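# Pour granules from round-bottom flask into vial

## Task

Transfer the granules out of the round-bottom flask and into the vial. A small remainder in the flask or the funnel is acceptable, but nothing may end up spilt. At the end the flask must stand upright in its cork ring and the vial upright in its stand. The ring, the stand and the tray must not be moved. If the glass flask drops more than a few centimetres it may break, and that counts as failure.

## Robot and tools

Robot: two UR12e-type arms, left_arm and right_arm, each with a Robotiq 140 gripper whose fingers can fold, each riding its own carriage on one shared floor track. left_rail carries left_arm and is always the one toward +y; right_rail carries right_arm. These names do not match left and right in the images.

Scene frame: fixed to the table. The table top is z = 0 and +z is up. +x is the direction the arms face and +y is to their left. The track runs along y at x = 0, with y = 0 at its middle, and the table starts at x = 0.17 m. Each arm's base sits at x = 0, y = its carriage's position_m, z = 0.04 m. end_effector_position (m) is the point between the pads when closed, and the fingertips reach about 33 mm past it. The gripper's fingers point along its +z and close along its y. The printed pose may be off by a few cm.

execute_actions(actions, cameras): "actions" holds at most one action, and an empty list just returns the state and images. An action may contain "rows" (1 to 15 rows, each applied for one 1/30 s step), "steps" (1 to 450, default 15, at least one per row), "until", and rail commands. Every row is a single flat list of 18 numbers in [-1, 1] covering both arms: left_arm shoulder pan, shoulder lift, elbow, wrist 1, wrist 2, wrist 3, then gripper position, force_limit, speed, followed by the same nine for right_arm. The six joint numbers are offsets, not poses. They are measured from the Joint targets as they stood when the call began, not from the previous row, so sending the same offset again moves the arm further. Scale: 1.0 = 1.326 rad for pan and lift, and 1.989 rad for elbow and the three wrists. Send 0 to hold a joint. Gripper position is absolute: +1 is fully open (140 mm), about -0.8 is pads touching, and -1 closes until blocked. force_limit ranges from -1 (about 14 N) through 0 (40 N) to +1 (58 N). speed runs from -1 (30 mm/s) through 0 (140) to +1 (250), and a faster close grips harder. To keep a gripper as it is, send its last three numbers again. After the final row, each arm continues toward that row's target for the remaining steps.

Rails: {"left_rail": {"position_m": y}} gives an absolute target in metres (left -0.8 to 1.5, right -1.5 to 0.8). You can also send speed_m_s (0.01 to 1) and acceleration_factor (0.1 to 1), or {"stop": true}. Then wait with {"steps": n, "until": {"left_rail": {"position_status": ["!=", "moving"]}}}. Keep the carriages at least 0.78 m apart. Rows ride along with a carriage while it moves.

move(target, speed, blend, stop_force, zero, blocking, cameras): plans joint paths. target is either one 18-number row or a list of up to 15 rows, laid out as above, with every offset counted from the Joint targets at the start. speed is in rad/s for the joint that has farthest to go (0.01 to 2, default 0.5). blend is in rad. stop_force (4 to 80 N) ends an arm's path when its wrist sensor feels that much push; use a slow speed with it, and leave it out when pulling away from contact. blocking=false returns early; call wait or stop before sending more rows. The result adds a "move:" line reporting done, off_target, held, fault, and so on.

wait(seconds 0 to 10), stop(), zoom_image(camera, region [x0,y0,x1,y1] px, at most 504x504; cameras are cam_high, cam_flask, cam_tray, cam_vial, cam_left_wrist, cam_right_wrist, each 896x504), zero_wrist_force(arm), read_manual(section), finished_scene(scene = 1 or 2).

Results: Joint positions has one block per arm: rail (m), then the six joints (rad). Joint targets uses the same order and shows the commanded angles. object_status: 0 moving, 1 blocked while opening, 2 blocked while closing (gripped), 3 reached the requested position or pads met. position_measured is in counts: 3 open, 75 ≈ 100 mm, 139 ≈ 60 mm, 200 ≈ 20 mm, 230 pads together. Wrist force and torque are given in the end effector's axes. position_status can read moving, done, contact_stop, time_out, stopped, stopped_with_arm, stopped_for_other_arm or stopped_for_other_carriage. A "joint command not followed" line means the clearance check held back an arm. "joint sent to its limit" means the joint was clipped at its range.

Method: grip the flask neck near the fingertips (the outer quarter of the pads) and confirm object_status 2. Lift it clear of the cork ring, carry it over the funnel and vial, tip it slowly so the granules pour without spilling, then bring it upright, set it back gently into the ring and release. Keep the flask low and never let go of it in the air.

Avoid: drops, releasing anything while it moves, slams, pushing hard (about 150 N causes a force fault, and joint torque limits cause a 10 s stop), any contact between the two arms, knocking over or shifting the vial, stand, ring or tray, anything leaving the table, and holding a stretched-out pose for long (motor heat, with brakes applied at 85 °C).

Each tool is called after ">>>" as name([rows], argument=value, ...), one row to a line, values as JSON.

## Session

>>> execute_actions(actions=[])

Scene clock: 0.00 s.
left_arm: end_effector_position=(+0.3563, +1.2545, +0.5790) position_measured=3 object_status=3 end_effector_quat_wxyz=(+0.000, +0.000, +1.000, +0.000) | right_arm: end_effector_position=(+0.3563, -1.1236, +0.5790) position_measured=3 object_status=3 end_effector_quat_wxyz=(+0.000, +0.000, +1.000, +0.000)
Joint positions: left_arm=[1.176 -0.28 -2.157 1.821 -1.235 -1.571 -0.281] | right_arm=[-1.202 -0.281 -2.157 1.821 -1.235 -1.571 -0.28]
Joint velocities: within noise
Joint torques (N m): no reading
Wrist force (N): no reading
Wrist torque (N m): no reading
Wrist force, peak (N): no reading
Joint targets: left_arm=[1.176 -0.281 -2.157 1.821 -1.235 -1.571 -0.280] | right_arm=[-1.202 -0.280 -2.157 1.821 -1.235 -1.571 -0.280]
Tool commands: left_gripper/position=+1.0 left_gripper/force_limit=+1.0 left_gripper/speed=+1.0 right_gripper/position=+1.0 right_gripper/force_limit=+1.0 right_gripper/speed=+1.0
left_rail: position_m=1.176 position_status=done
right_rail: position_m=-1.202 position_status=done

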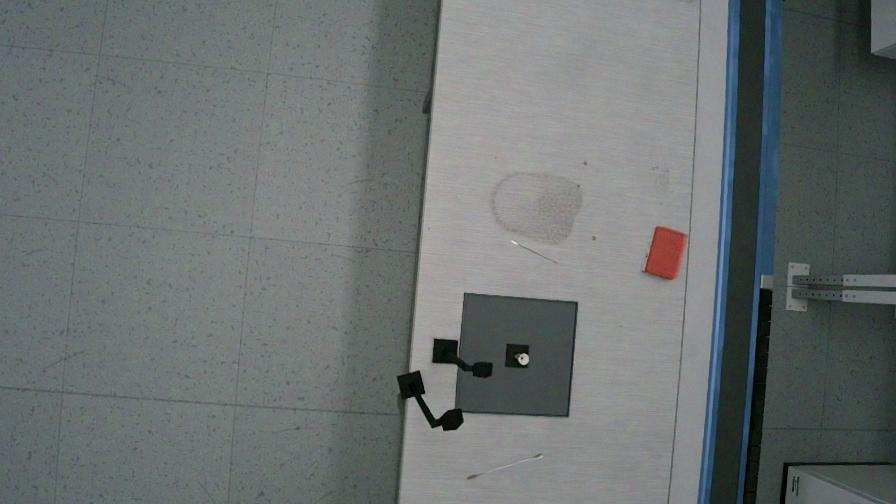

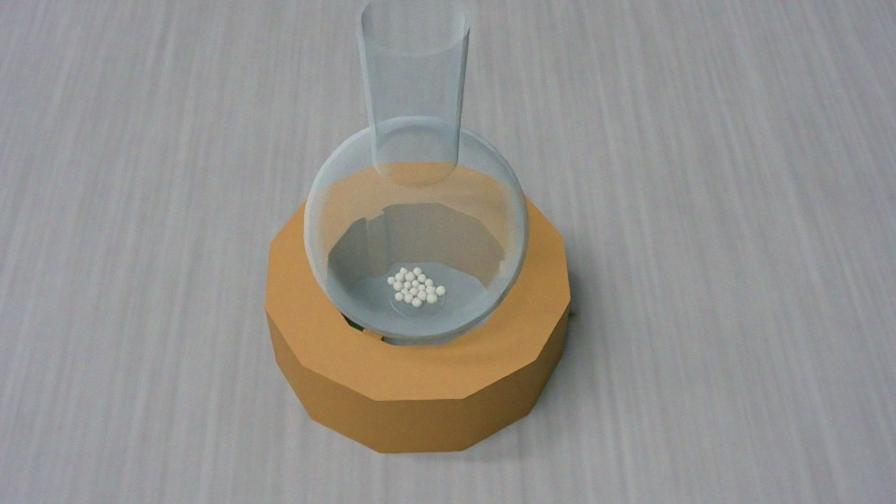

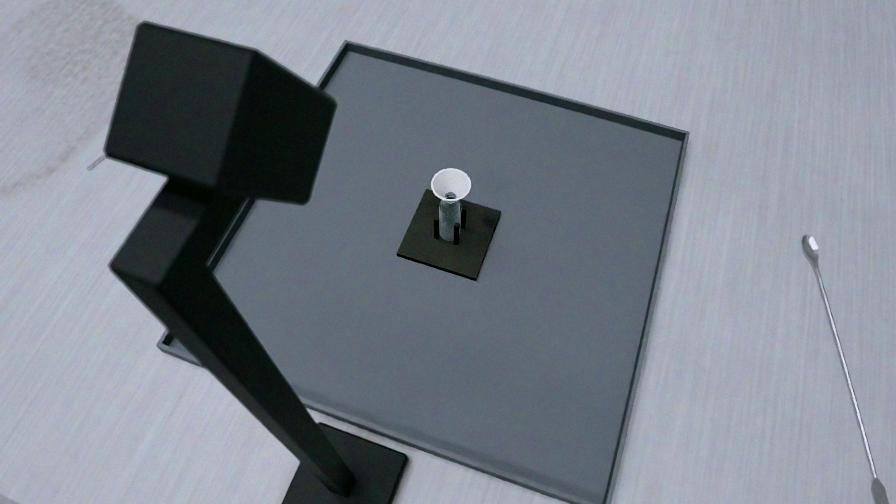

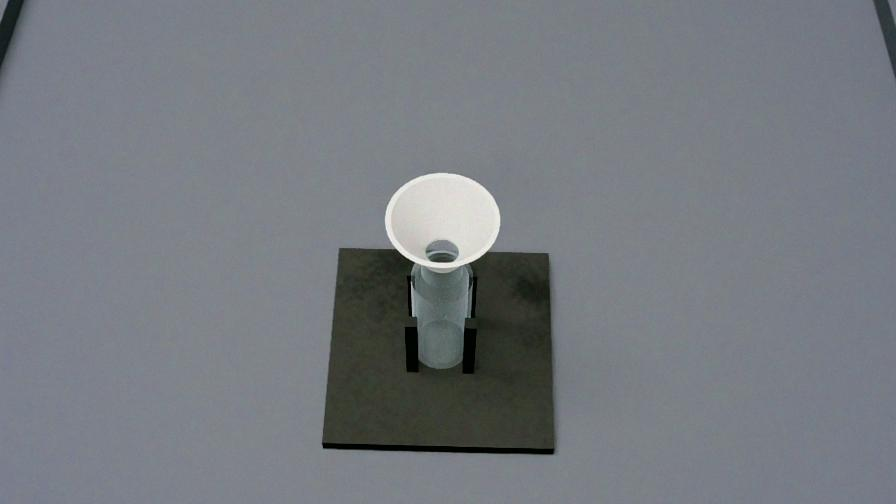

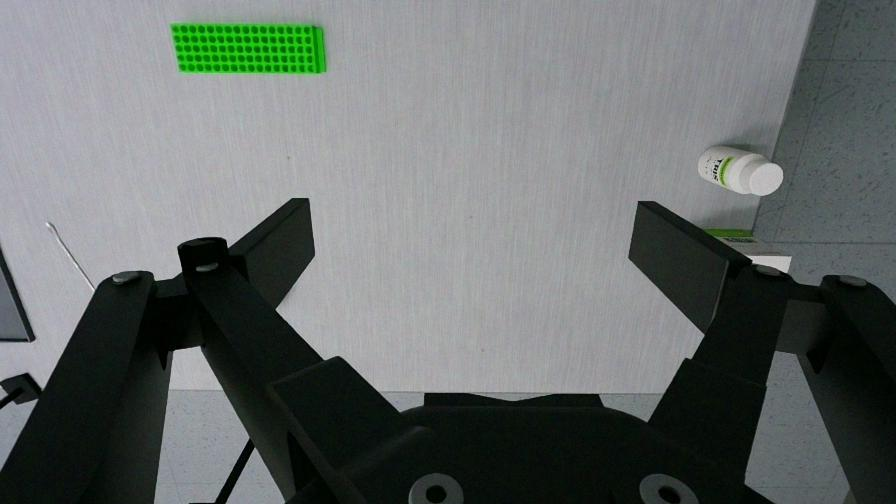

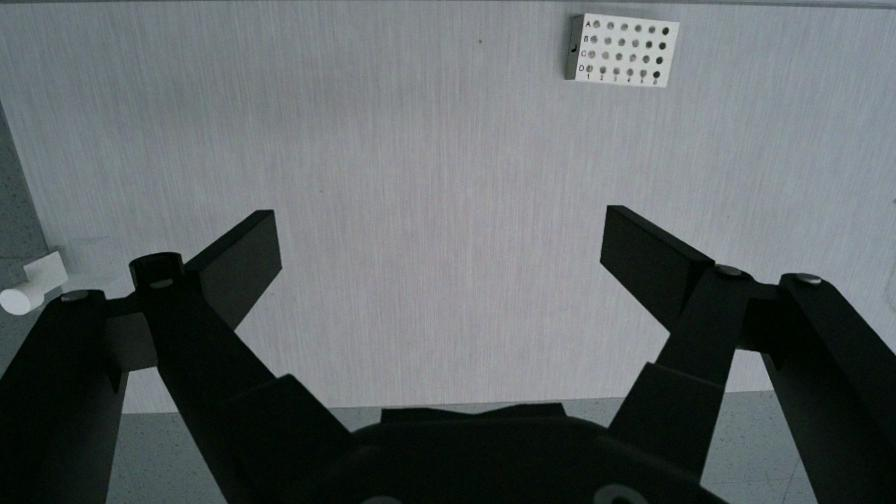

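>>> execute_actions([
  {"left_rail":{"position_m":0.726},"steps":100,"until":{"left_rail":{"position_status":["!=","moving"]}}},
], cameras=[])

>>> move(target=[0.2112,0,0,0.7898,0.79,0.1408,1,1,1,0,0,0,0,0,0,1,1,1], speed=1.0, cameras=[])

>>> move(target=[0,0.1531,0.4809,-0.5829,0.79,0,0.2,0,0,0,0,0,0,0,0,1,1,1], speed=1.0, cameras=["cam_left_wrist"])

Scene clock: 55.53 s.
Wrist force, peak (N): left_arm=[0.1 2.0 0.2] | right_arm=[0.1 0.2 -0.6]
Tool commands: left_gripper/position=+1.0 left_gripper/force_limit=+1.0 left_gripper/speed=+1.0 right_gripper/position=+1.0 right_gripper/force_limit=+1.0 right_gripper/speed=+1.0
left_rail: position_m=0.726 position_status=done
right_rail: position_m=-1.202 position_status=done

Scene clock: 58.03 s.
Wrist force, peak (N): left_arm=[-1.1 -1.1 1.6] | right_arm=[0.4 -0.1 -0.3]
left_rail: position_m=0.726 position_status=done
right_rail: position_m=-1.202 position_status=done
move: done

Scene clock: 60.53 s.
left_arm: end_effector_position=(+0.5003, +0.8999, +0.2501) position_measured=104 object_status=3 end_effector_quat_wxyz=(+0.000, +0.707, +0.000, +0.707) | right_arm: end_effector_position=(+0.3563, -1.1236, +0.5790) position_measured=3 object_status=3 end_effector_quat_wxyz=(+0.000, +0.000, +1.000, +0.000)
Joint positions: left_arm=[0.726 0 -1.954 2.777 -0.823 1.571 0] | right_arm=[-1.202 -0.28 -2.157 1.821 -1.235 -1.571 -0.281]
Joint torques (N m): left_arm=[6.9 12.31 -23.38 -4.52 2.97 2.89] | right_arm=[2.18 8.35 -42.4 -3.24 0.2 0.72]
Wrist force (N): left_arm=[-1.7 0.0 1.1] | right_arm=[0.1 0.0 -0.1]
Wrist torque (N m): left_arm=[0.27 0.29 -0.13] | right_arm=[0.00 -0.03 0.00]
Wrist force, peak (N): left_arm=[-3.8 0.5 -0.3] | right_arm=[0.3 -0.1 -0.4]
Joint targets: left_arm=[0.726 0.000 -1.954 2.777 -0.824 1.571 0.000] | right_arm=[-1.202 -0.280 -2.157 1.821 -1.235 -1.571 -0.280]
left_rail: position_m=0.726 position_status=done
right_rail: position_m=-1.202 position_status=done
move: done
Images, in order: cam_left_wrist.

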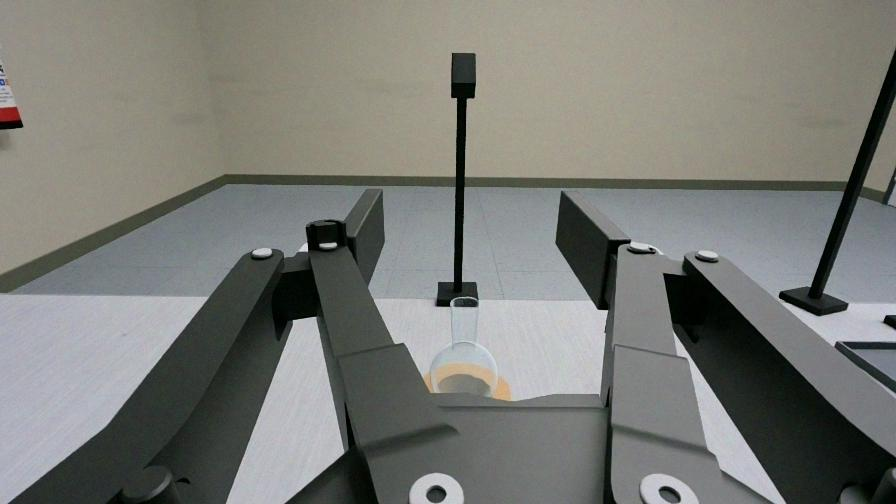

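>>> move(target=[0,0.6397,-0.0053,-0.447,0,0,0.1,0,0,0,0,0,0,0,0,1,1,1], speed=0.5, cameras=["cam_left_wrist","cam_flask"])

>>> zoom_image(camera="cam_left_wrist", region=[370, 130, 570, 330])

Scene clock: 71.13 s.
left_arm: end_effector_position=(+0.5697, +0.8997, +0.0970) position_measured=117 object_status=3 end_effector_quat_wxyz=(+0.001, +0.689, +0.000, +0.725) | right_arm: end_effector_position=(+0.3563, -1.1236, +0.5790) position_measured=3 object_status=3 end_effector_quat_wxyz=(+0.000, +0.000, +1.000, +0.000)
Joint positions: left_arm=[0.726 0 -1.106 2.767 -1.712 1.571 0] | right_arm=[-1.202 -0.28 -2.157 1.821 -1.235 -1.571 -0.281]
Joint torques (N m): left_arm=[-1.16 -24.33 -8.57 -5.43 2.71 2.52] | right_arm=[-0.72 13.35 -42.77 -2.95 0.17 0.62]
Wrist force (N): left_arm=[-2.1 -0.8 0.6] | right_arm=[0.0 0.0 -0.1]
Wrist torque (N m): left_arm=[0.06 0.33 -0.11] | right_arm=[-0.01 0.00 0.00]
Wrist force, peak (N): left_arm=[-2.9 -0.8 0.5] | right_arm=[0.0 -0.1 -0.7]
Joint targets: left_arm=[0.726 0.000 -1.106 2.767 -1.712 1.571 0.000] | right_arm=[-1.202 -0.280 -2.157 1.821 -1.235 -1.571 -0.280]
left_rail: position_m=0.726 position_status=done
right_rail: position_m=-1.202 position_status=done
move: done
Images, in order: cam_flask, cam_left_wrist.

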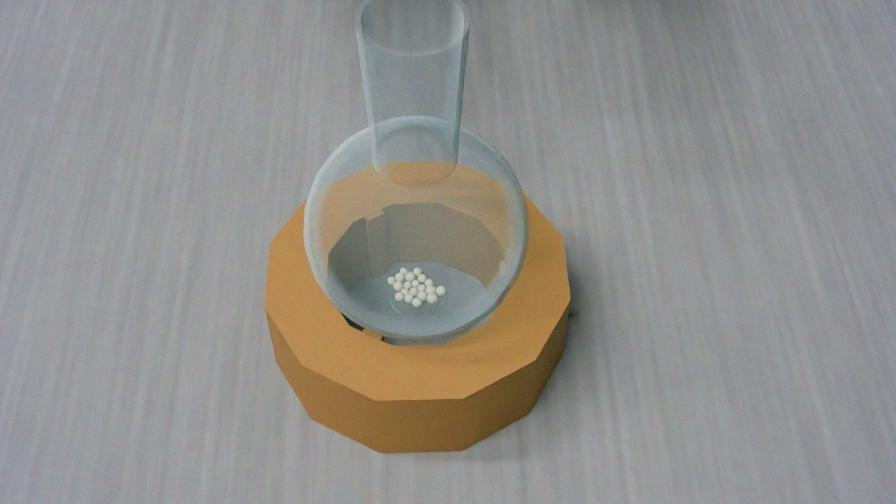

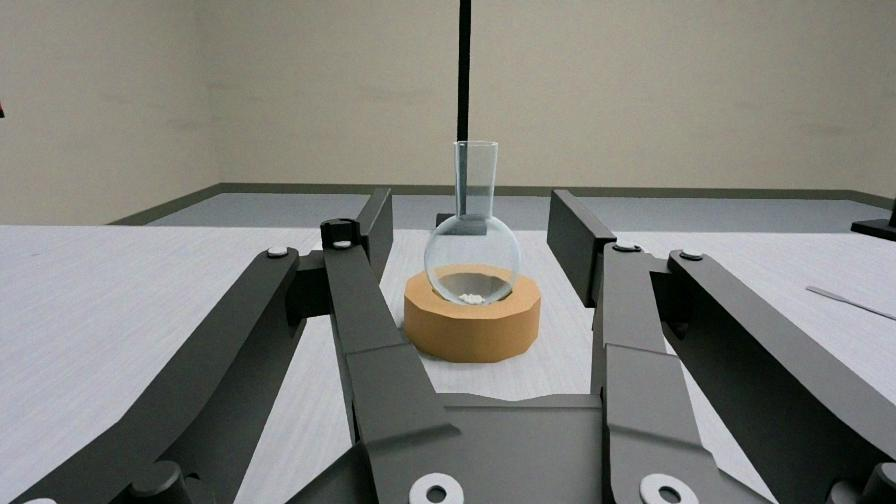

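Scaled by 2.520 from the camera's 896x504 image, which has a finer 1280x720 frame.

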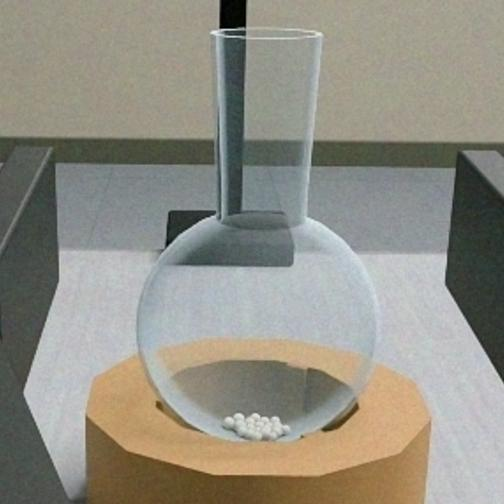

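>>> execute_actions([
  {"left_rail":{"position_m":0.721},"steps":60,"until":{"left_rail":{"position_status":["!=","moving"]}}},
], cameras=[])

>>> move(target=[0,-0.0036,-0.0715,0.0733,0,0,0.1,0,0,0,0,0,0,0,0,1,1,1], speed=0.12, cameras=["cam_left_wrist","cam_flask"])

>>> zoom_image(camera="cam_left_wrist", region=[370, 130, 570, 330])

Scene clock: 83.10 s.
Wrist force, peak (N): left_arm=[-2.1 -2.2 0.6] | right_arm=[0.4 0.1 -0.6]
Tool commands: left_gripper/position=+0.1 left_gripper/force_limit=+0.0 left_gripper/speed=+0.0 right_gripper/position=+1.0 right_gripper/force_limit=+1.0 right_gripper/speed=+1.0
left_rail: position_m=0.721 position_status=done
right_rail: position_m=-1.202 position_status=done

Scene clock: 84.87 s.
left_arm: end_effector_position=(+0.6509, +0.8947, +0.0972) position_measured=117 object_status=3 end_effector_quat_wxyz=(+0.001, +0.688, +0.000, +0.725) | right_arm: end_effector_position=(+0.3563, -1.1236, +0.5790) position_measured=3 object_status=3 end_effector_quat_wxyz=(+0.000, +0.000, +1.000, +0.000)
Joint positions: left_arm=[0.721 0 -1.11 2.625 -1.567 1.571 0] | right_arm=[-1.202 -0.281 -2.157 1.821 -1.235 -1.571 -0.281]
Joint torques (N m): left_arm=[-7.24 -59.7 -14.77 -2.33 2.1 2.66] | right_arm=[-1.15 15.13 -43.63 -2.83 -0.03 0.62]
Wrist force (N): left_arm=[-1.7 0.2 0.3] | right_arm=[-0.2 0.3 0.2]
Wrist torque (N m): left_arm=[0.28 0.25 -0.11] | right_arm=[0.05 0.04 0.00]
Wrist force, peak (N): left_arm=[-1.9 -0.8 1.4] | right_arm=[-0.5 0.3 -0.3]
Joint targets: left_arm=[0.721 0.000 -1.110 2.625 -1.567 1.571 0.000] | right_arm=[-1.202 -0.280 -2.157 1.821 -1.235 -1.571 -0.280]
left_rail: position_m=0.721 position_status=done
right_rail: position_m=-1.202 position_status=done
move: done
Images, in order: cam_flask, cam_left_wrist.

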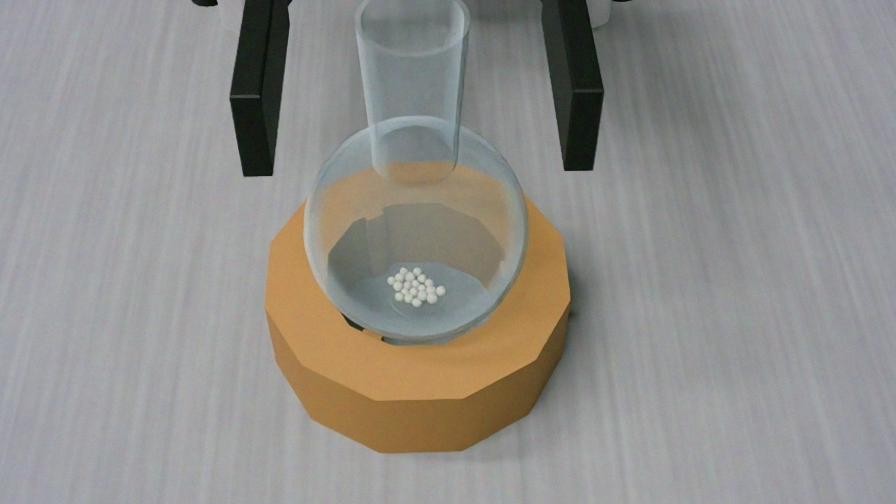

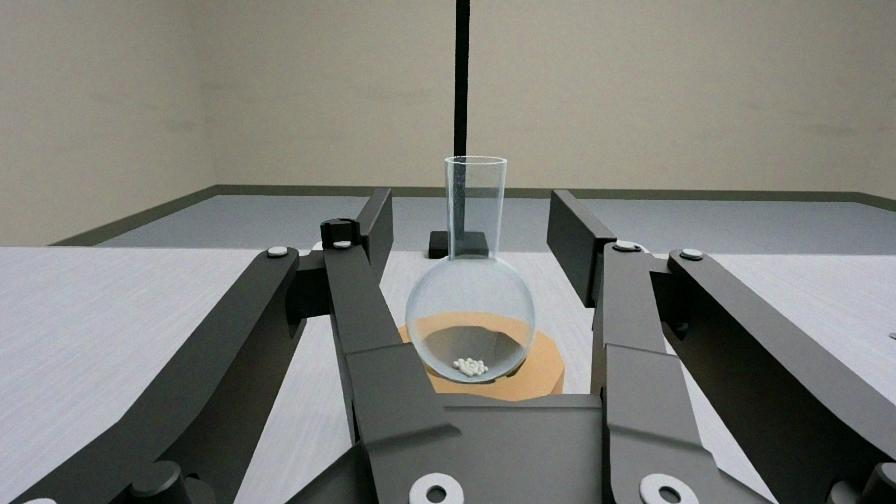

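Scaled by 2.520 from the camera's 896x504 image, which has a finer 1280x720 frame.

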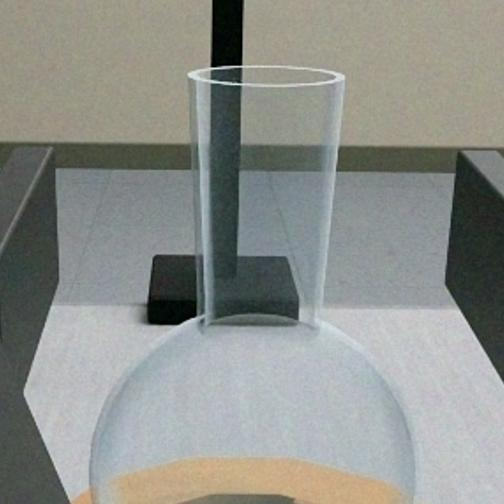

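>>> execute_actions([
  {"left_rail":{"position_m":0.72,"speed_m_s":0.05},"steps":60,"until":{"left_rail":{"position_status":["!=","moving"]}}},
], cameras=[])

>>> execute_actions([
  {"rows":[[0,0,0,0,0,0,-1,-0.1,-1,0,0,0,0,0,0,1,1,1]],"steps":110},
], cameras=["cam_left_wrist","cam_flask"])

Scene clock: 92.17 s.
Wrist force, peak (N): left_arm=[-2.4 -0.6 0.7] | right_arm=[-0.3 -0.1 -0.6]
Tool commands: left_gripper/position=+0.1 left_gripper/force_limit=+0.0 left_gripper/speed=+0.0 right_gripper/position=+1.0 right_gripper/force_limit=+1.0 right_gripper/speed=+1.0
left_rail: position_m=0.720 speed_m_s=0.05 position_status=done
right_rail: position_m=-1.202 position_status=done

Scene clock: 96.03 s.
left_arm: end_effector_position=(+0.6511, +0.8937, +0.0973) position_measured=195 object_status=2 end_effector_quat_wxyz=(+0.001, +0.688, +0.000, +0.725) | right_arm: end_effector_position=(+0.3563, -1.1236, +0.5790) position_measured=3 object_status=3 end_effector_quat_wxyz=(+0.000, +0.000, +1.000, +0.000)
Joint positions: left_arm=[0.72 0 -1.11 2.625 -1.567 1.571 0] | right_arm=[-1.202 -0.28 -2.157 1.821 -1.235 -1.571 -0.281]
Joint torques (N m): left_arm=[-6.89 -58.72 3.91 -3.59 1.75 2.62] | right_arm=[0.52 16.51 -44.3 -3.23 -0.14 0.21]
Wrist force (N): left_arm=[-1.4 -0.9 0.9] | right_arm=[0.1 0.0 0.0]
Wrist torque (N m): left_arm=[0.03 0.20 -0.10] | right_arm=[0.00 -0.03 0.00]
Wrist force, peak (N): left_arm=[-2.1 -0.1 1.0] | right_arm=[-0.5 0.1 0.3]
Joint targets: left_arm=[0.720 0.000 -1.110 2.625 -1.567 1.571 0.000] | right_arm=[-1.202 -0.280 -2.157 1.821 -1.235 -1.571 -0.280]
left_rail: position_m=0.720 speed_m_s=0.05 position_status=done
right_rail: position_m=-1.202 position_status=done
Images, in order: cam_flask, cam_left_wrist.

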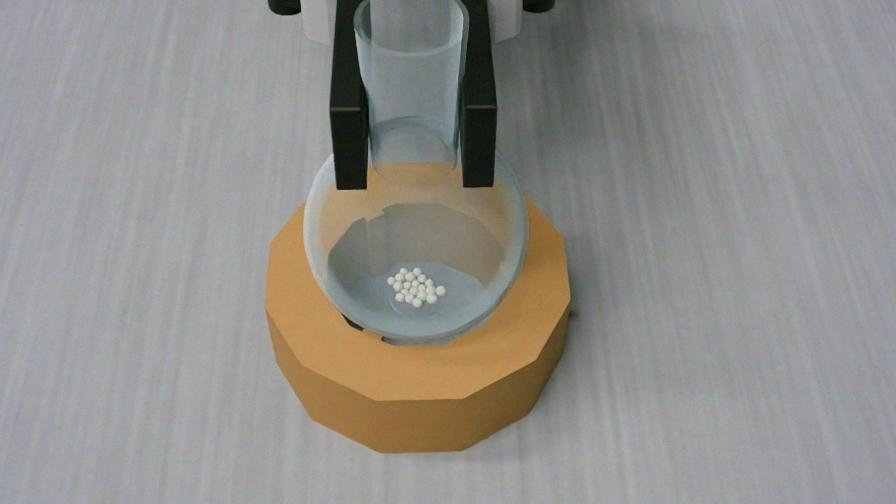

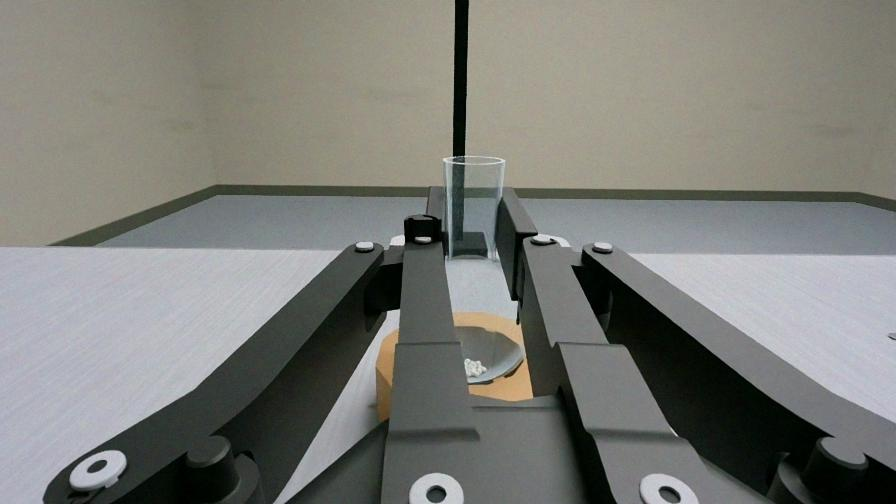

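>>> move([
  [0,-0.0869,0,0.0575,0,0,-1,-0.1,-1,0,0,0,0,0,0,1,1,1],
  [0,-0.5093,-0.0422,0.4956,0,0,-1,-0.1,-1,0,0,0,0,0,0,1,1,1],
], speed=[0.1,0.4], blend=0.02, cameras=["cam_left_wrist","cam_flask"])

Scene clock: 107.40 s.
left_arm: end_effector_position=(+0.6005, +0.8937, +0.2507) position_measured=195 object_status=2 end_effector_quat_wxyz=(+0.001, +0.766, +0.000, +0.643) | right_arm: end_effector_position=(+0.3563, -1.1236, +0.5790) position_measured=3 object_status=3 end_effector_quat_wxyz=(+0.000, +0.000, +1.000, +0.000)
Joint positions: left_arm=[0.72 0 -1.785 2.541 -0.582 1.571 0] | right_arm=[-1.202 -0.28 -2.157 1.821 -1.235 -1.571 -0.281]
Joint torques (N m): left_arm=[-7.49 -26.72 -44.73 0.39 1.05 2.49] | right_arm=[-1.61 14.97 -42.8 -3.4 -0.14 0.58]
Wrist force (N): left_arm=[-1.6 0.0 0.9] | right_arm=[0.2 0.1 -0.3]
Wrist torque (N m): left_arm=[0.23 0.17 -0.06] | right_arm=[0.02 -0.04 0.00]
Wrist force, peak (N): left_arm=[-3.2 -0.7 0.1] | right_arm=[0.3 -0.3 -0.6]
Joint targets: left_arm=[0.720 0.000 -1.786 2.541 -0.581 1.571 0.000] | right_arm=[-1.202 -0.280 -2.157 1.821 -1.235 -1.571 -0.280]
left_rail: position_m=0.720 speed_m_s=0.05 position_status=done
right_rail: position_m=-1.202 position_status=done
move: done
Images, in order: cam_flask, cam_left_wrist.

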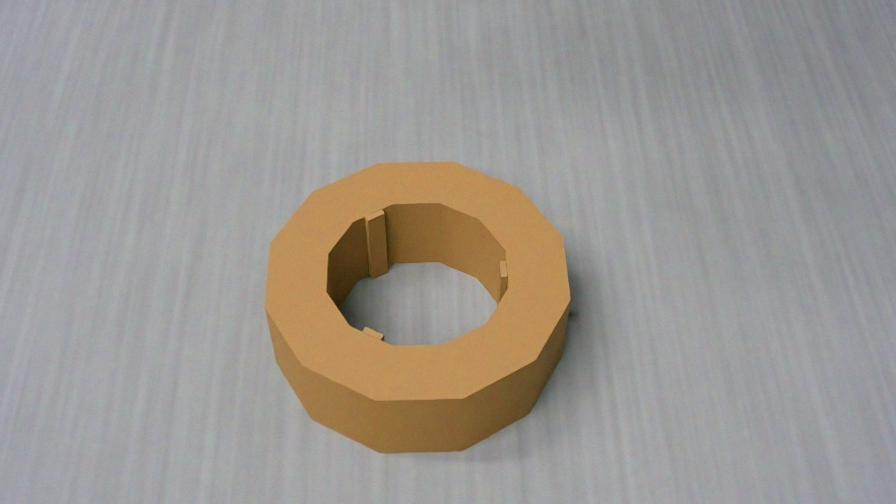

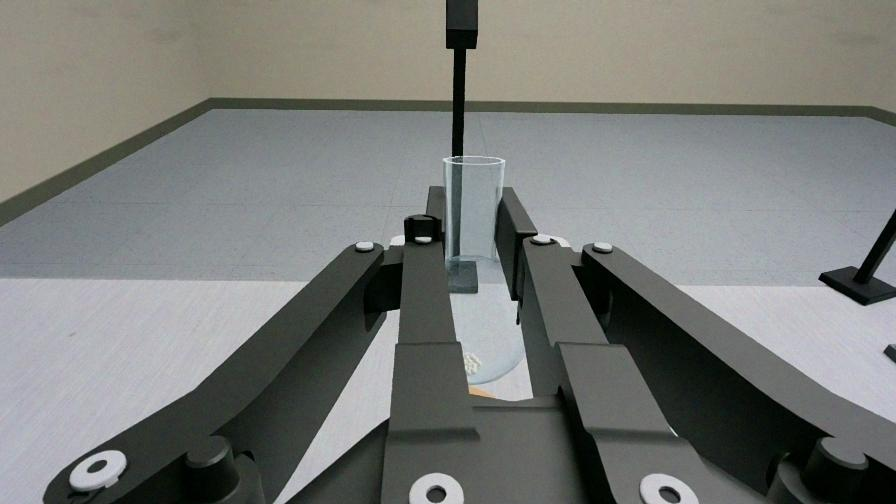

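>>> execute_actions([
  {"left_rail":{"position_m":0.09,"speed_m_s":0.5,"acceleration_factor":0.5},"steps":150,"until":{"left_rail":{"position_status":["!=","moving"]}}},
], cameras=["cam_vial","cam_tray","cam_left_wrist"])

Scene clock: 134.93 s.
left_arm: end_effector_position=(+0.6004, +0.2638, +0.2507) position_measured=195 object_status=2 end_effector_quat_wxyz=(+0.001, +0.766, +0.000, +0.643) end_effector_velocity=(+0.000, -0.001, +0.000) end_effector_angular_velocity=(+0.000, +0.000, -0.001) | right_arm: end_effector_position=(+0.3563, -1.1236, +0.5790) position_measured=3 object_status=3 end_effector_quat_wxyz=(+0.000, +0.000, +1.000, +0.000)
Joint positions: left_arm=[0.09 0 -1.786 2.541 -0.581 1.571 0] | right_arm=[-1.202 -0.28 -2.157 1.821 -1.235 -1.571 -0.281]
Joint velocities: left_arm=[-0.001 0 0 0 0 0.001 0.001] | right_arm=[within noise]
Joint torques (N m): left_arm=[-5.93 -29.11 -25.82 -3.38 0.16 1.97] | right_arm=[0.54 10.3 -43.73 -3.26 0.31 0.99]
Wrist force (N): left_arm=[-1.5 -0.5 0.3] | right_arm=[0.0 -0.1 0.0]
Wrist torque (N m): left_arm=[0.11 0.15 -0.07] | right_arm=[-0.02 -0.01 0.00]
Wrist force, peak (N): left_arm=[-2.0 -1.4 0.5] | right_arm=[-0.3 0.6 -0.4]
Joint targets: left_arm=[0.090 0.000 -1.786 2.541 -0.581 1.571 0.000] | right_arm=[-1.202 -0.280 -2.157 1.821 -1.235 -1.571 -0.280]
Tool commands: left_gripper/position=-1.0 left_gripper/force_limit=-0.1 left_gripper/speed=-1.0 right_gripper/position=+1.0 right_gripper/force_limit=+1.0 right_gripper/speed=+1.0
left_rail: position_m=0.090 speed_m_s=0.50 position_status=done
right_rail: position_m=-1.202 position_status=done
Images, in order: cam_tray, cam_vial, cam_left_wrist.

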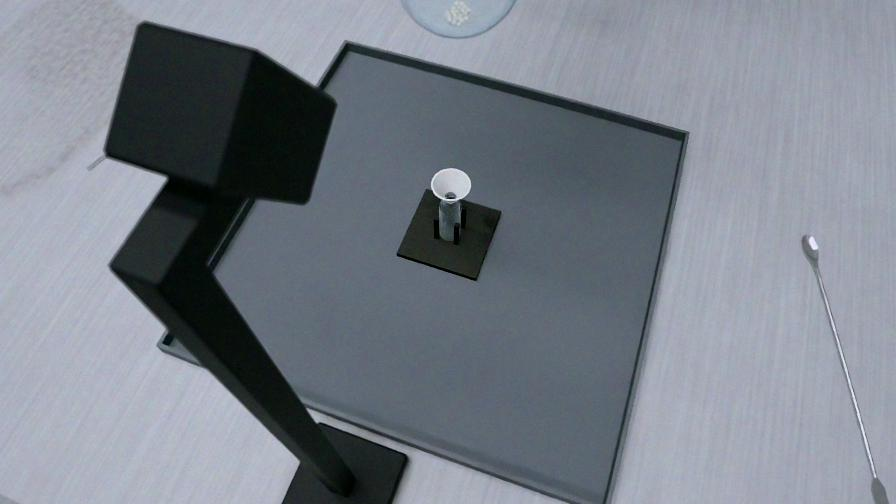

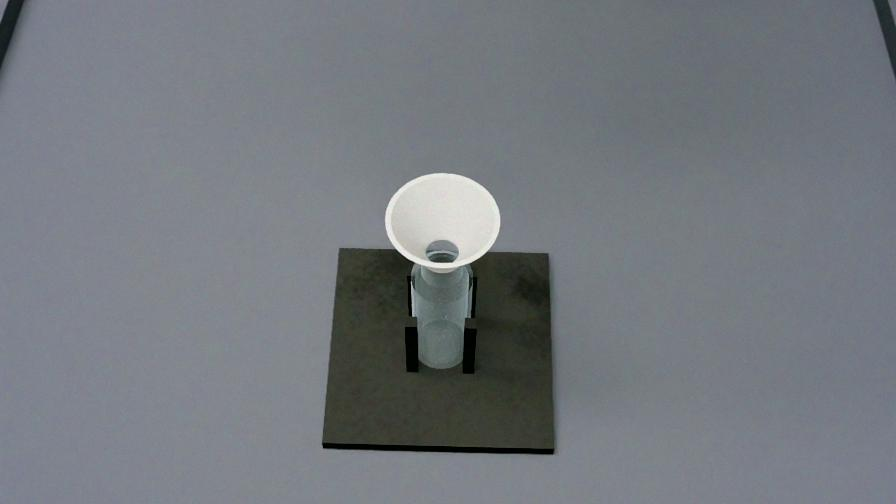

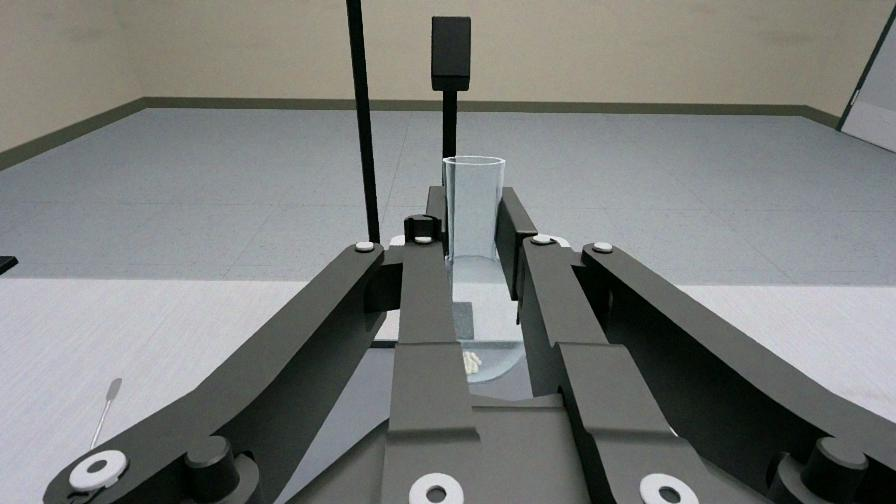

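>>> move(target=[0,0.1051,0.0067,-0.0766,0,-0.9,-1,-0.1,-1,0,0,0,0,0,0,1,1,1], speed=0.9, cameras=["cam_vial","cam_tray","cam_left_wrist"])

Scene clock: 145.40 s.
left_arm: end_effector_position=(+0.6204, +0.2637, +0.2042) position_measured=195 object_status=2 end_effector_quat_wxyz=(+0.502, +0.479, +0.597, +0.402) end_effector_velocity=(+0.000, +0.001, +0.000) end_effector_angular_velocity=(-0.005, +0.000, +0.002) | right_arm: end_effector_position=(+0.3563, -1.1236, +0.5790) position_measured=3 object_status=3 end_effector_quat_wxyz=(+0.000, +0.000, +1.000, +0.000)
Joint positions: left_arm=[0.09 0 -1.646 2.554 -0.733 1.571 -1.79] | right_arm=[-1.202 -0.281 -2.157 1.821 -1.235 -1.571 -0.281]
Joint velocities: left_arm=[0 0.001 0 0 -0.001 0 -0.005] | right_arm=[within noise]
Joint torques (N m): left_arm=[-7.41 -11.56 -19.48 -4.14 -0.33 -1.84] | right_arm=[0.85 11.07 -43.97 -2.66 -0.07 0.84]
Wrist force (N): left_arm=[-0.1 0.5 0.2] | right_arm=[0.0 0.3 -0.3]
Wrist torque (N m): left_arm=[0.35 -0.02 -0.12] | right_arm=[0.06 -0.01 0.00]
Wrist force, peak (N): left_arm=[-2.4 -0.5 0.6] | right_arm=[0.3 0.0 -0.6]
Joint targets: left_arm=[0.090 0.000 -1.646 2.554 -0.733 1.571 -1.790] | right_arm=[-1.202 -0.280 -2.157 1.821 -1.235 -1.571 -0.280]
left_rail: position_m=0.090 speed_m_s=0.50 position_status=done
right_rail: position_m=-1.202 position_status=done
move: done
Images, in order: cam_tray, cam_vial, cam_left_wrist.

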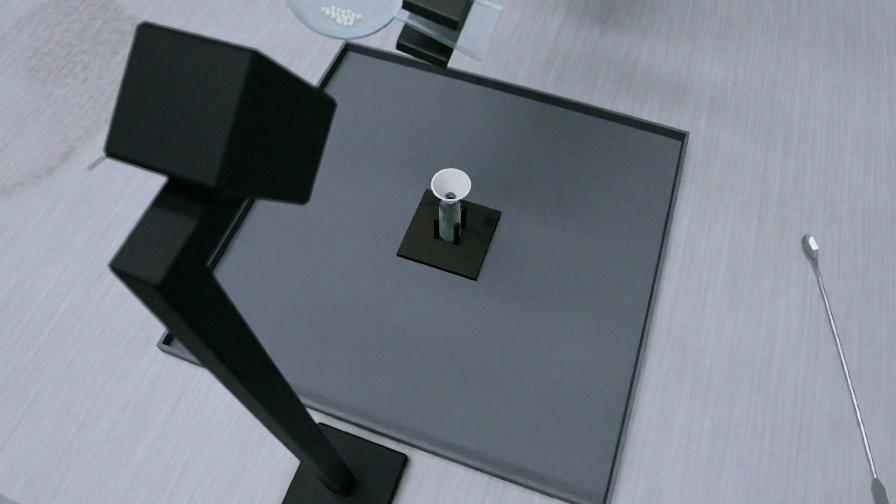

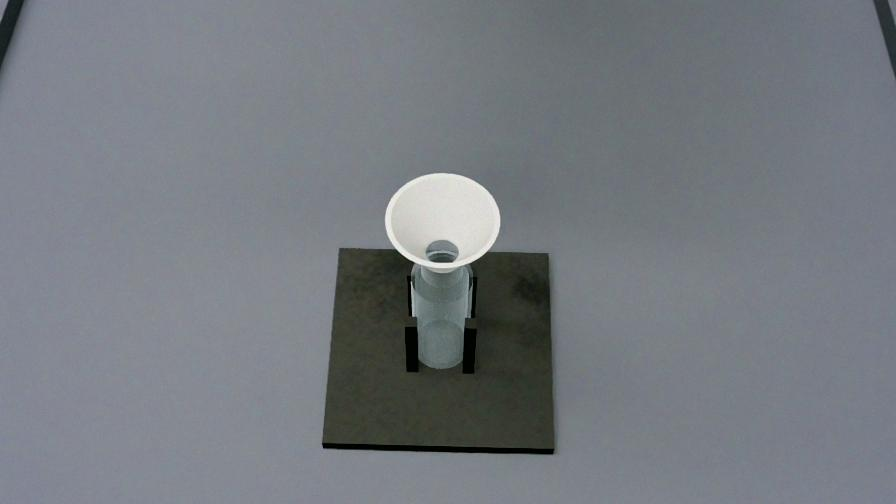

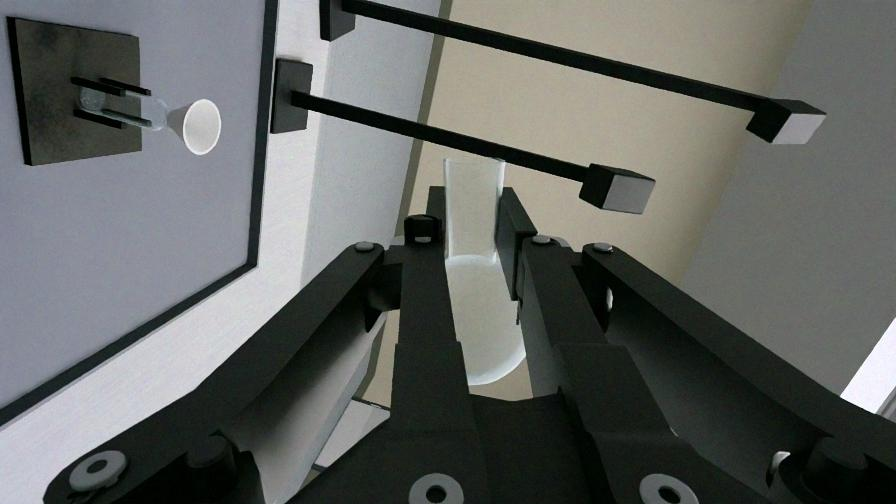

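>>> execute_actions([
  {"left_rail":{"position_m":0.1,"speed_m_s":0.1},"steps":60,"until":{"left_rail":{"position_status":["!=","moving"]}}},
], cameras=[])

>>> move(target=[0,0.1794,0.0283,-0.1479,0,-0.2846,-1,-0.1,-1,0,0,0,0,0,0,1,1,1], speed=0.4, cameras=["cam_vial","cam_tray","cam_left_wrist"])

Scene clock: 160.60 s.
Wrist force, peak (N): left_arm=[-1.3 0.5 0.2] | right_arm=[0.0 0.4 -0.5]
Tool commands: left_gripper/position=-1.0 left_gripper/force_limit=-0.1 left_gripper/speed=-1.0 right_gripper/position=+1.0 right_gripper/force_limit=+1.0 right_gripper/speed=+1.0
left_rail: position_m=0.100 speed_m_s=0.10 position_status=done
right_rail: position_m=-1.202 position_status=done

Scene clock: 162.73 s.
left_arm: end_effector_position=(+0.6200, +0.2737, +0.1153) position_measured=195 object_status=2 end_effector_quat_wxyz=(+0.594, +0.294, +0.707, +0.246) end_effector_velocity=(-0.001, +0.000, -0.001) end_effector_angular_velocity=(-0.005, +0.000, +0.001) | right_arm: end_effector_position=(+0.3563, -1.1236, +0.5790) position_measured=3 object_status=3 end_effector_quat_wxyz=(+0.000, +0.000, +1.000, +0.000)
Joint positions: left_arm=[0.1 0 -1.409 2.61 -1.027 1.571 -2.356] | right_arm=[-1.202 -0.281 -2.157 1.821 -1.235 -1.571 -0.281]
Joint velocities: left_arm=[0 0 0.001 0.001 -0.002 0 -0.005] | right_arm=[within noise]
Joint torques (N m): left_arm=[-4.93 -17.73 -7.17 -3.9 -0.97 -2.48] | right_arm=[0.06 13.73 -42.81 -3.02 0.2 1.03]
Wrist force (N): left_arm=[0.0 0.3 0.2] | right_arm=[-0.2 -0.1 0.0]
Wrist torque (N m): left_arm=[0.18 -0.06 -0.14] | right_arm=[-0.02 0.04 0.00]
Wrist force, peak (N): left_arm=[-0.6 1.3 0.5] | right_arm=[-0.1 0.2 -0.6]
Joint targets: left_arm=[0.100 0.000 -1.409 2.610 -1.028 1.571 -2.356] | right_arm=[-1.202 -0.280 -2.157 1.821 -1.235 -1.571 -0.280]
left_rail: position_m=0.100 speed_m_s=0.10 position_status=done
right_rail: position_m=-1.202 position_status=done
move: done
Images, in order: cam_tray, cam_vial, cam_left_wrist.

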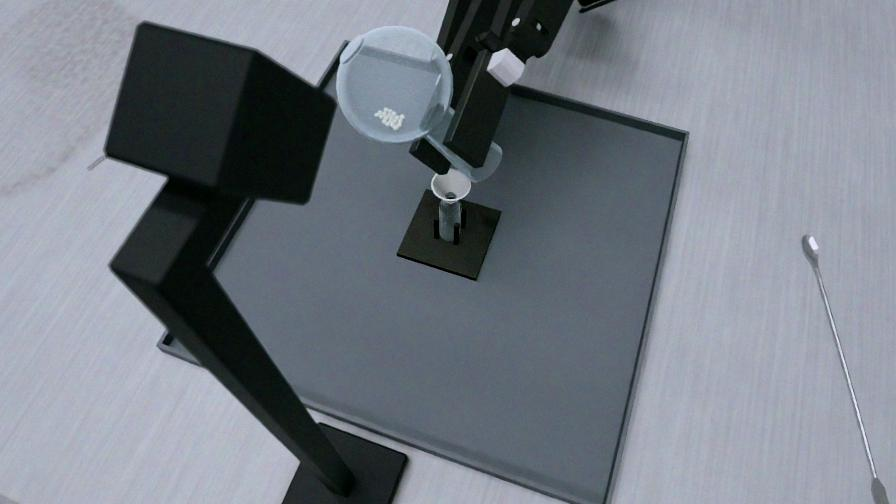

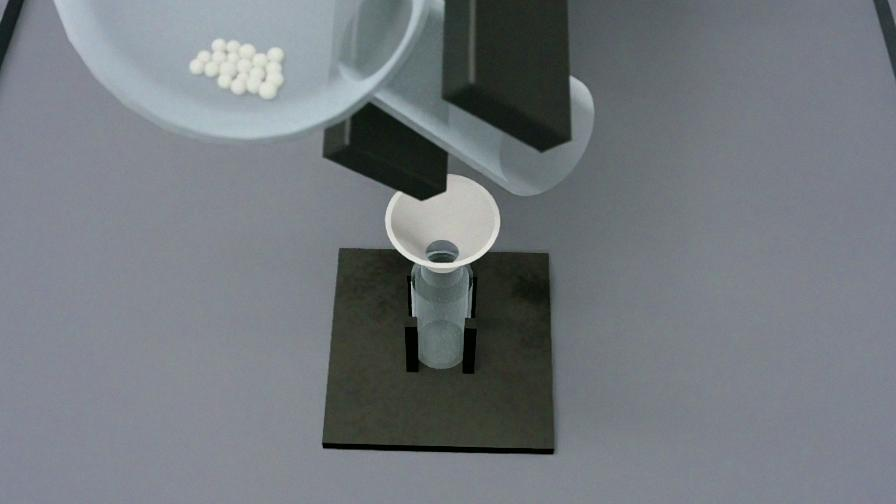

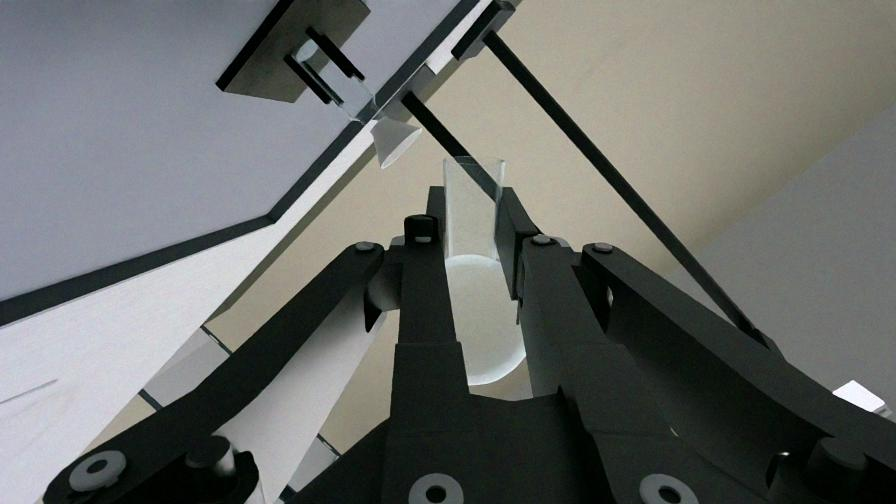

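>>> execute_actions([
  {"left_rail":{"position_m":0.094,"speed_m_s":0.05},"steps":60,"until":{"left_rail":{"position_status":["!=","moving"]}}},
], cameras=[])

>>> move(target=[0,0.0322,0.0026,-0.0240,0,-0.0437,-1,-0.1,-1,0,0,0,0,0,0,1,1,1], speed=0.1, cameras=["cam_vial","cam_tray"])

>>> zoom_image(camera="cam_tray", region=[320, 20, 600, 280])

Scene clock: 176.77 s.
Wrist force, peak (N): left_arm=[0.6 1.4 -0.3] | right_arm=[0.1 0.5 -0.5]
Tool commands: left_gripper/position=-1.0 left_gripper/force_limit=-0.1 left_gripper/speed=-1.0 right_gripper/position=+1.0 right_gripper/force_limit=+1.0 right_gripper/speed=+1.0
left_rail: position_m=0.094 speed_m_s=0.05 position_status=done
right_rail: position_m=-1.202 position_status=done

Scene clock: 178.13 s.
left_arm: end_effector_position=(+0.6199, +0.2677, +0.1013) position_measured=195 object_status=2 end_effector_quat_wxyz=(+0.604, +0.263, +0.720, +0.220) end_effector_velocity=(+0.000, +0.000, +0.000) end_effector_angular_velocity=(-0.006, -0.001, +0.002) | right_arm: end_effector_position=(+0.3563, -1.1236, +0.5790) position_measured=3 object_status=3 end_effector_quat_wxyz=(+0.000, +0.000, +1.000, +0.000)
Joint positions: left_arm=[0.094 0 -1.366 2.615 -1.075 1.571 -2.443] | right_arm=[-1.202 -0.28 -2.157 1.821 -1.235 -1.571 -0.28]
Joint velocities: left_arm=[0 0 0.002 0 -0.002 0 -0.006] | right_arm=[within noise]
Joint torques (N m): left_arm=[-4.72 -19.61 -5.61 -5.09 -1.96 -2.13] | right_arm=[-1.28 13.73 -45.56 -3.37 -0.13 0.72]
Wrist force (N): left_arm=[-0.2 0.6 -0.4] | right_arm=[0.0 0.1 -0.4]
Wrist torque (N m): left_arm=[0.24 -0.06 -0.15] | right_arm=[0.03 -0.01 0.00]
Wrist force, peak (N): left_arm=[0.2 0.8 -0.6] | right_arm=[-0.1 0.1 -0.6]
Joint targets: left_arm=[0.094 0.000 -1.366 2.615 -1.075 1.571 -2.443] | right_arm=[-1.202 -0.280 -2.157 1.821 -1.235 -1.571 -0.280]
left_rail: position_m=0.094 speed_m_s=0.05 position_status=done
right_rail: position_m=-1.202 position_status=done
move: done
Images, in order: cam_tray, cam_vial.

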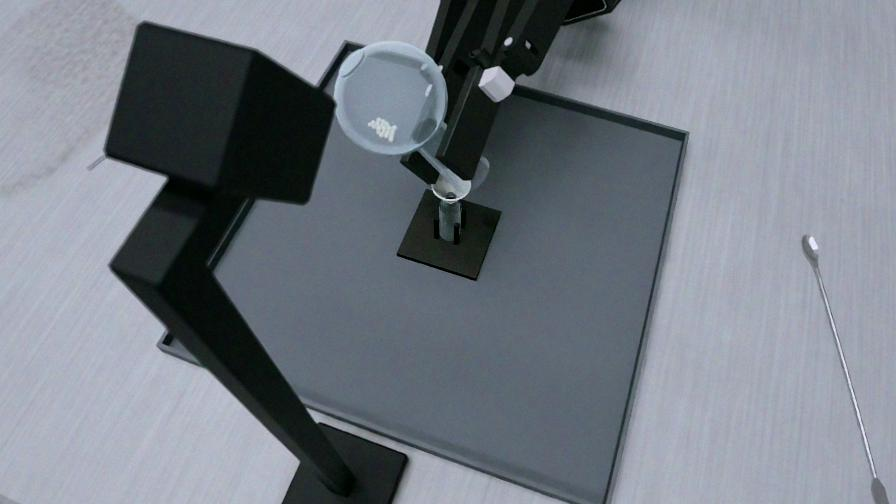

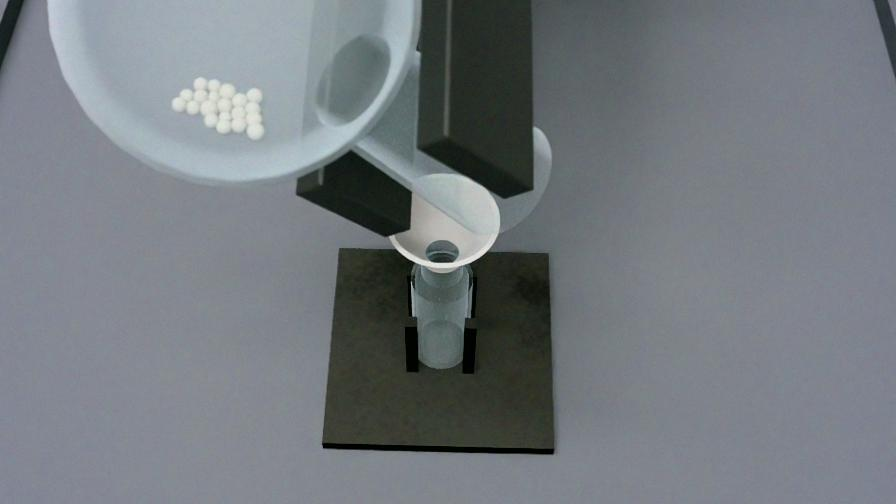

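Scaled by 1.800 from the camera's 896x504 image, which has a finer 1280x720 frame.

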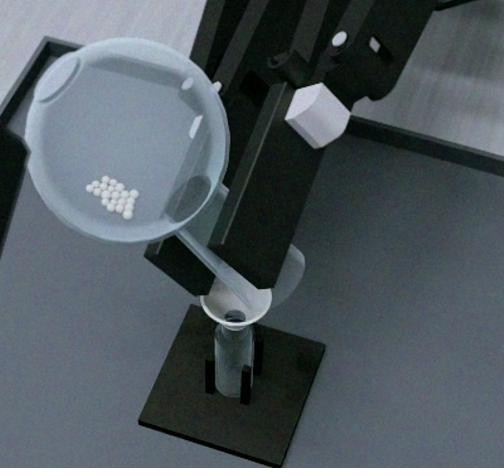

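>>> zoom_image(camera="cam_tray", region=[390, 120, 520, 250])

>>> zoom_image(camera="cam_vial", region=[340, 90, 600, 300])

Scaled by 3.877 from the camera's 896x504 image, which has a finer 1280x720 frame.

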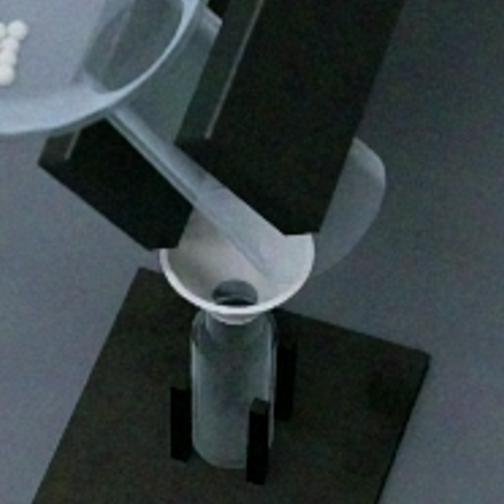

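Scaled by 1.938 from the camera's 896x504 image, which has a finer 1280x720 frame.

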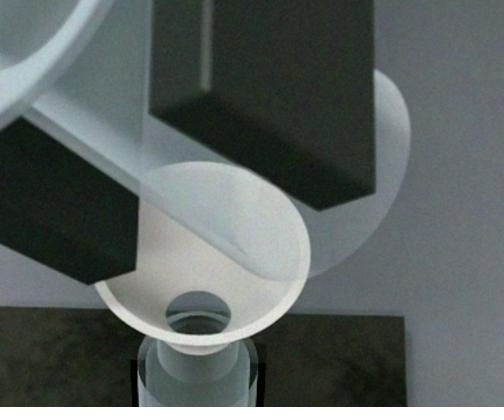

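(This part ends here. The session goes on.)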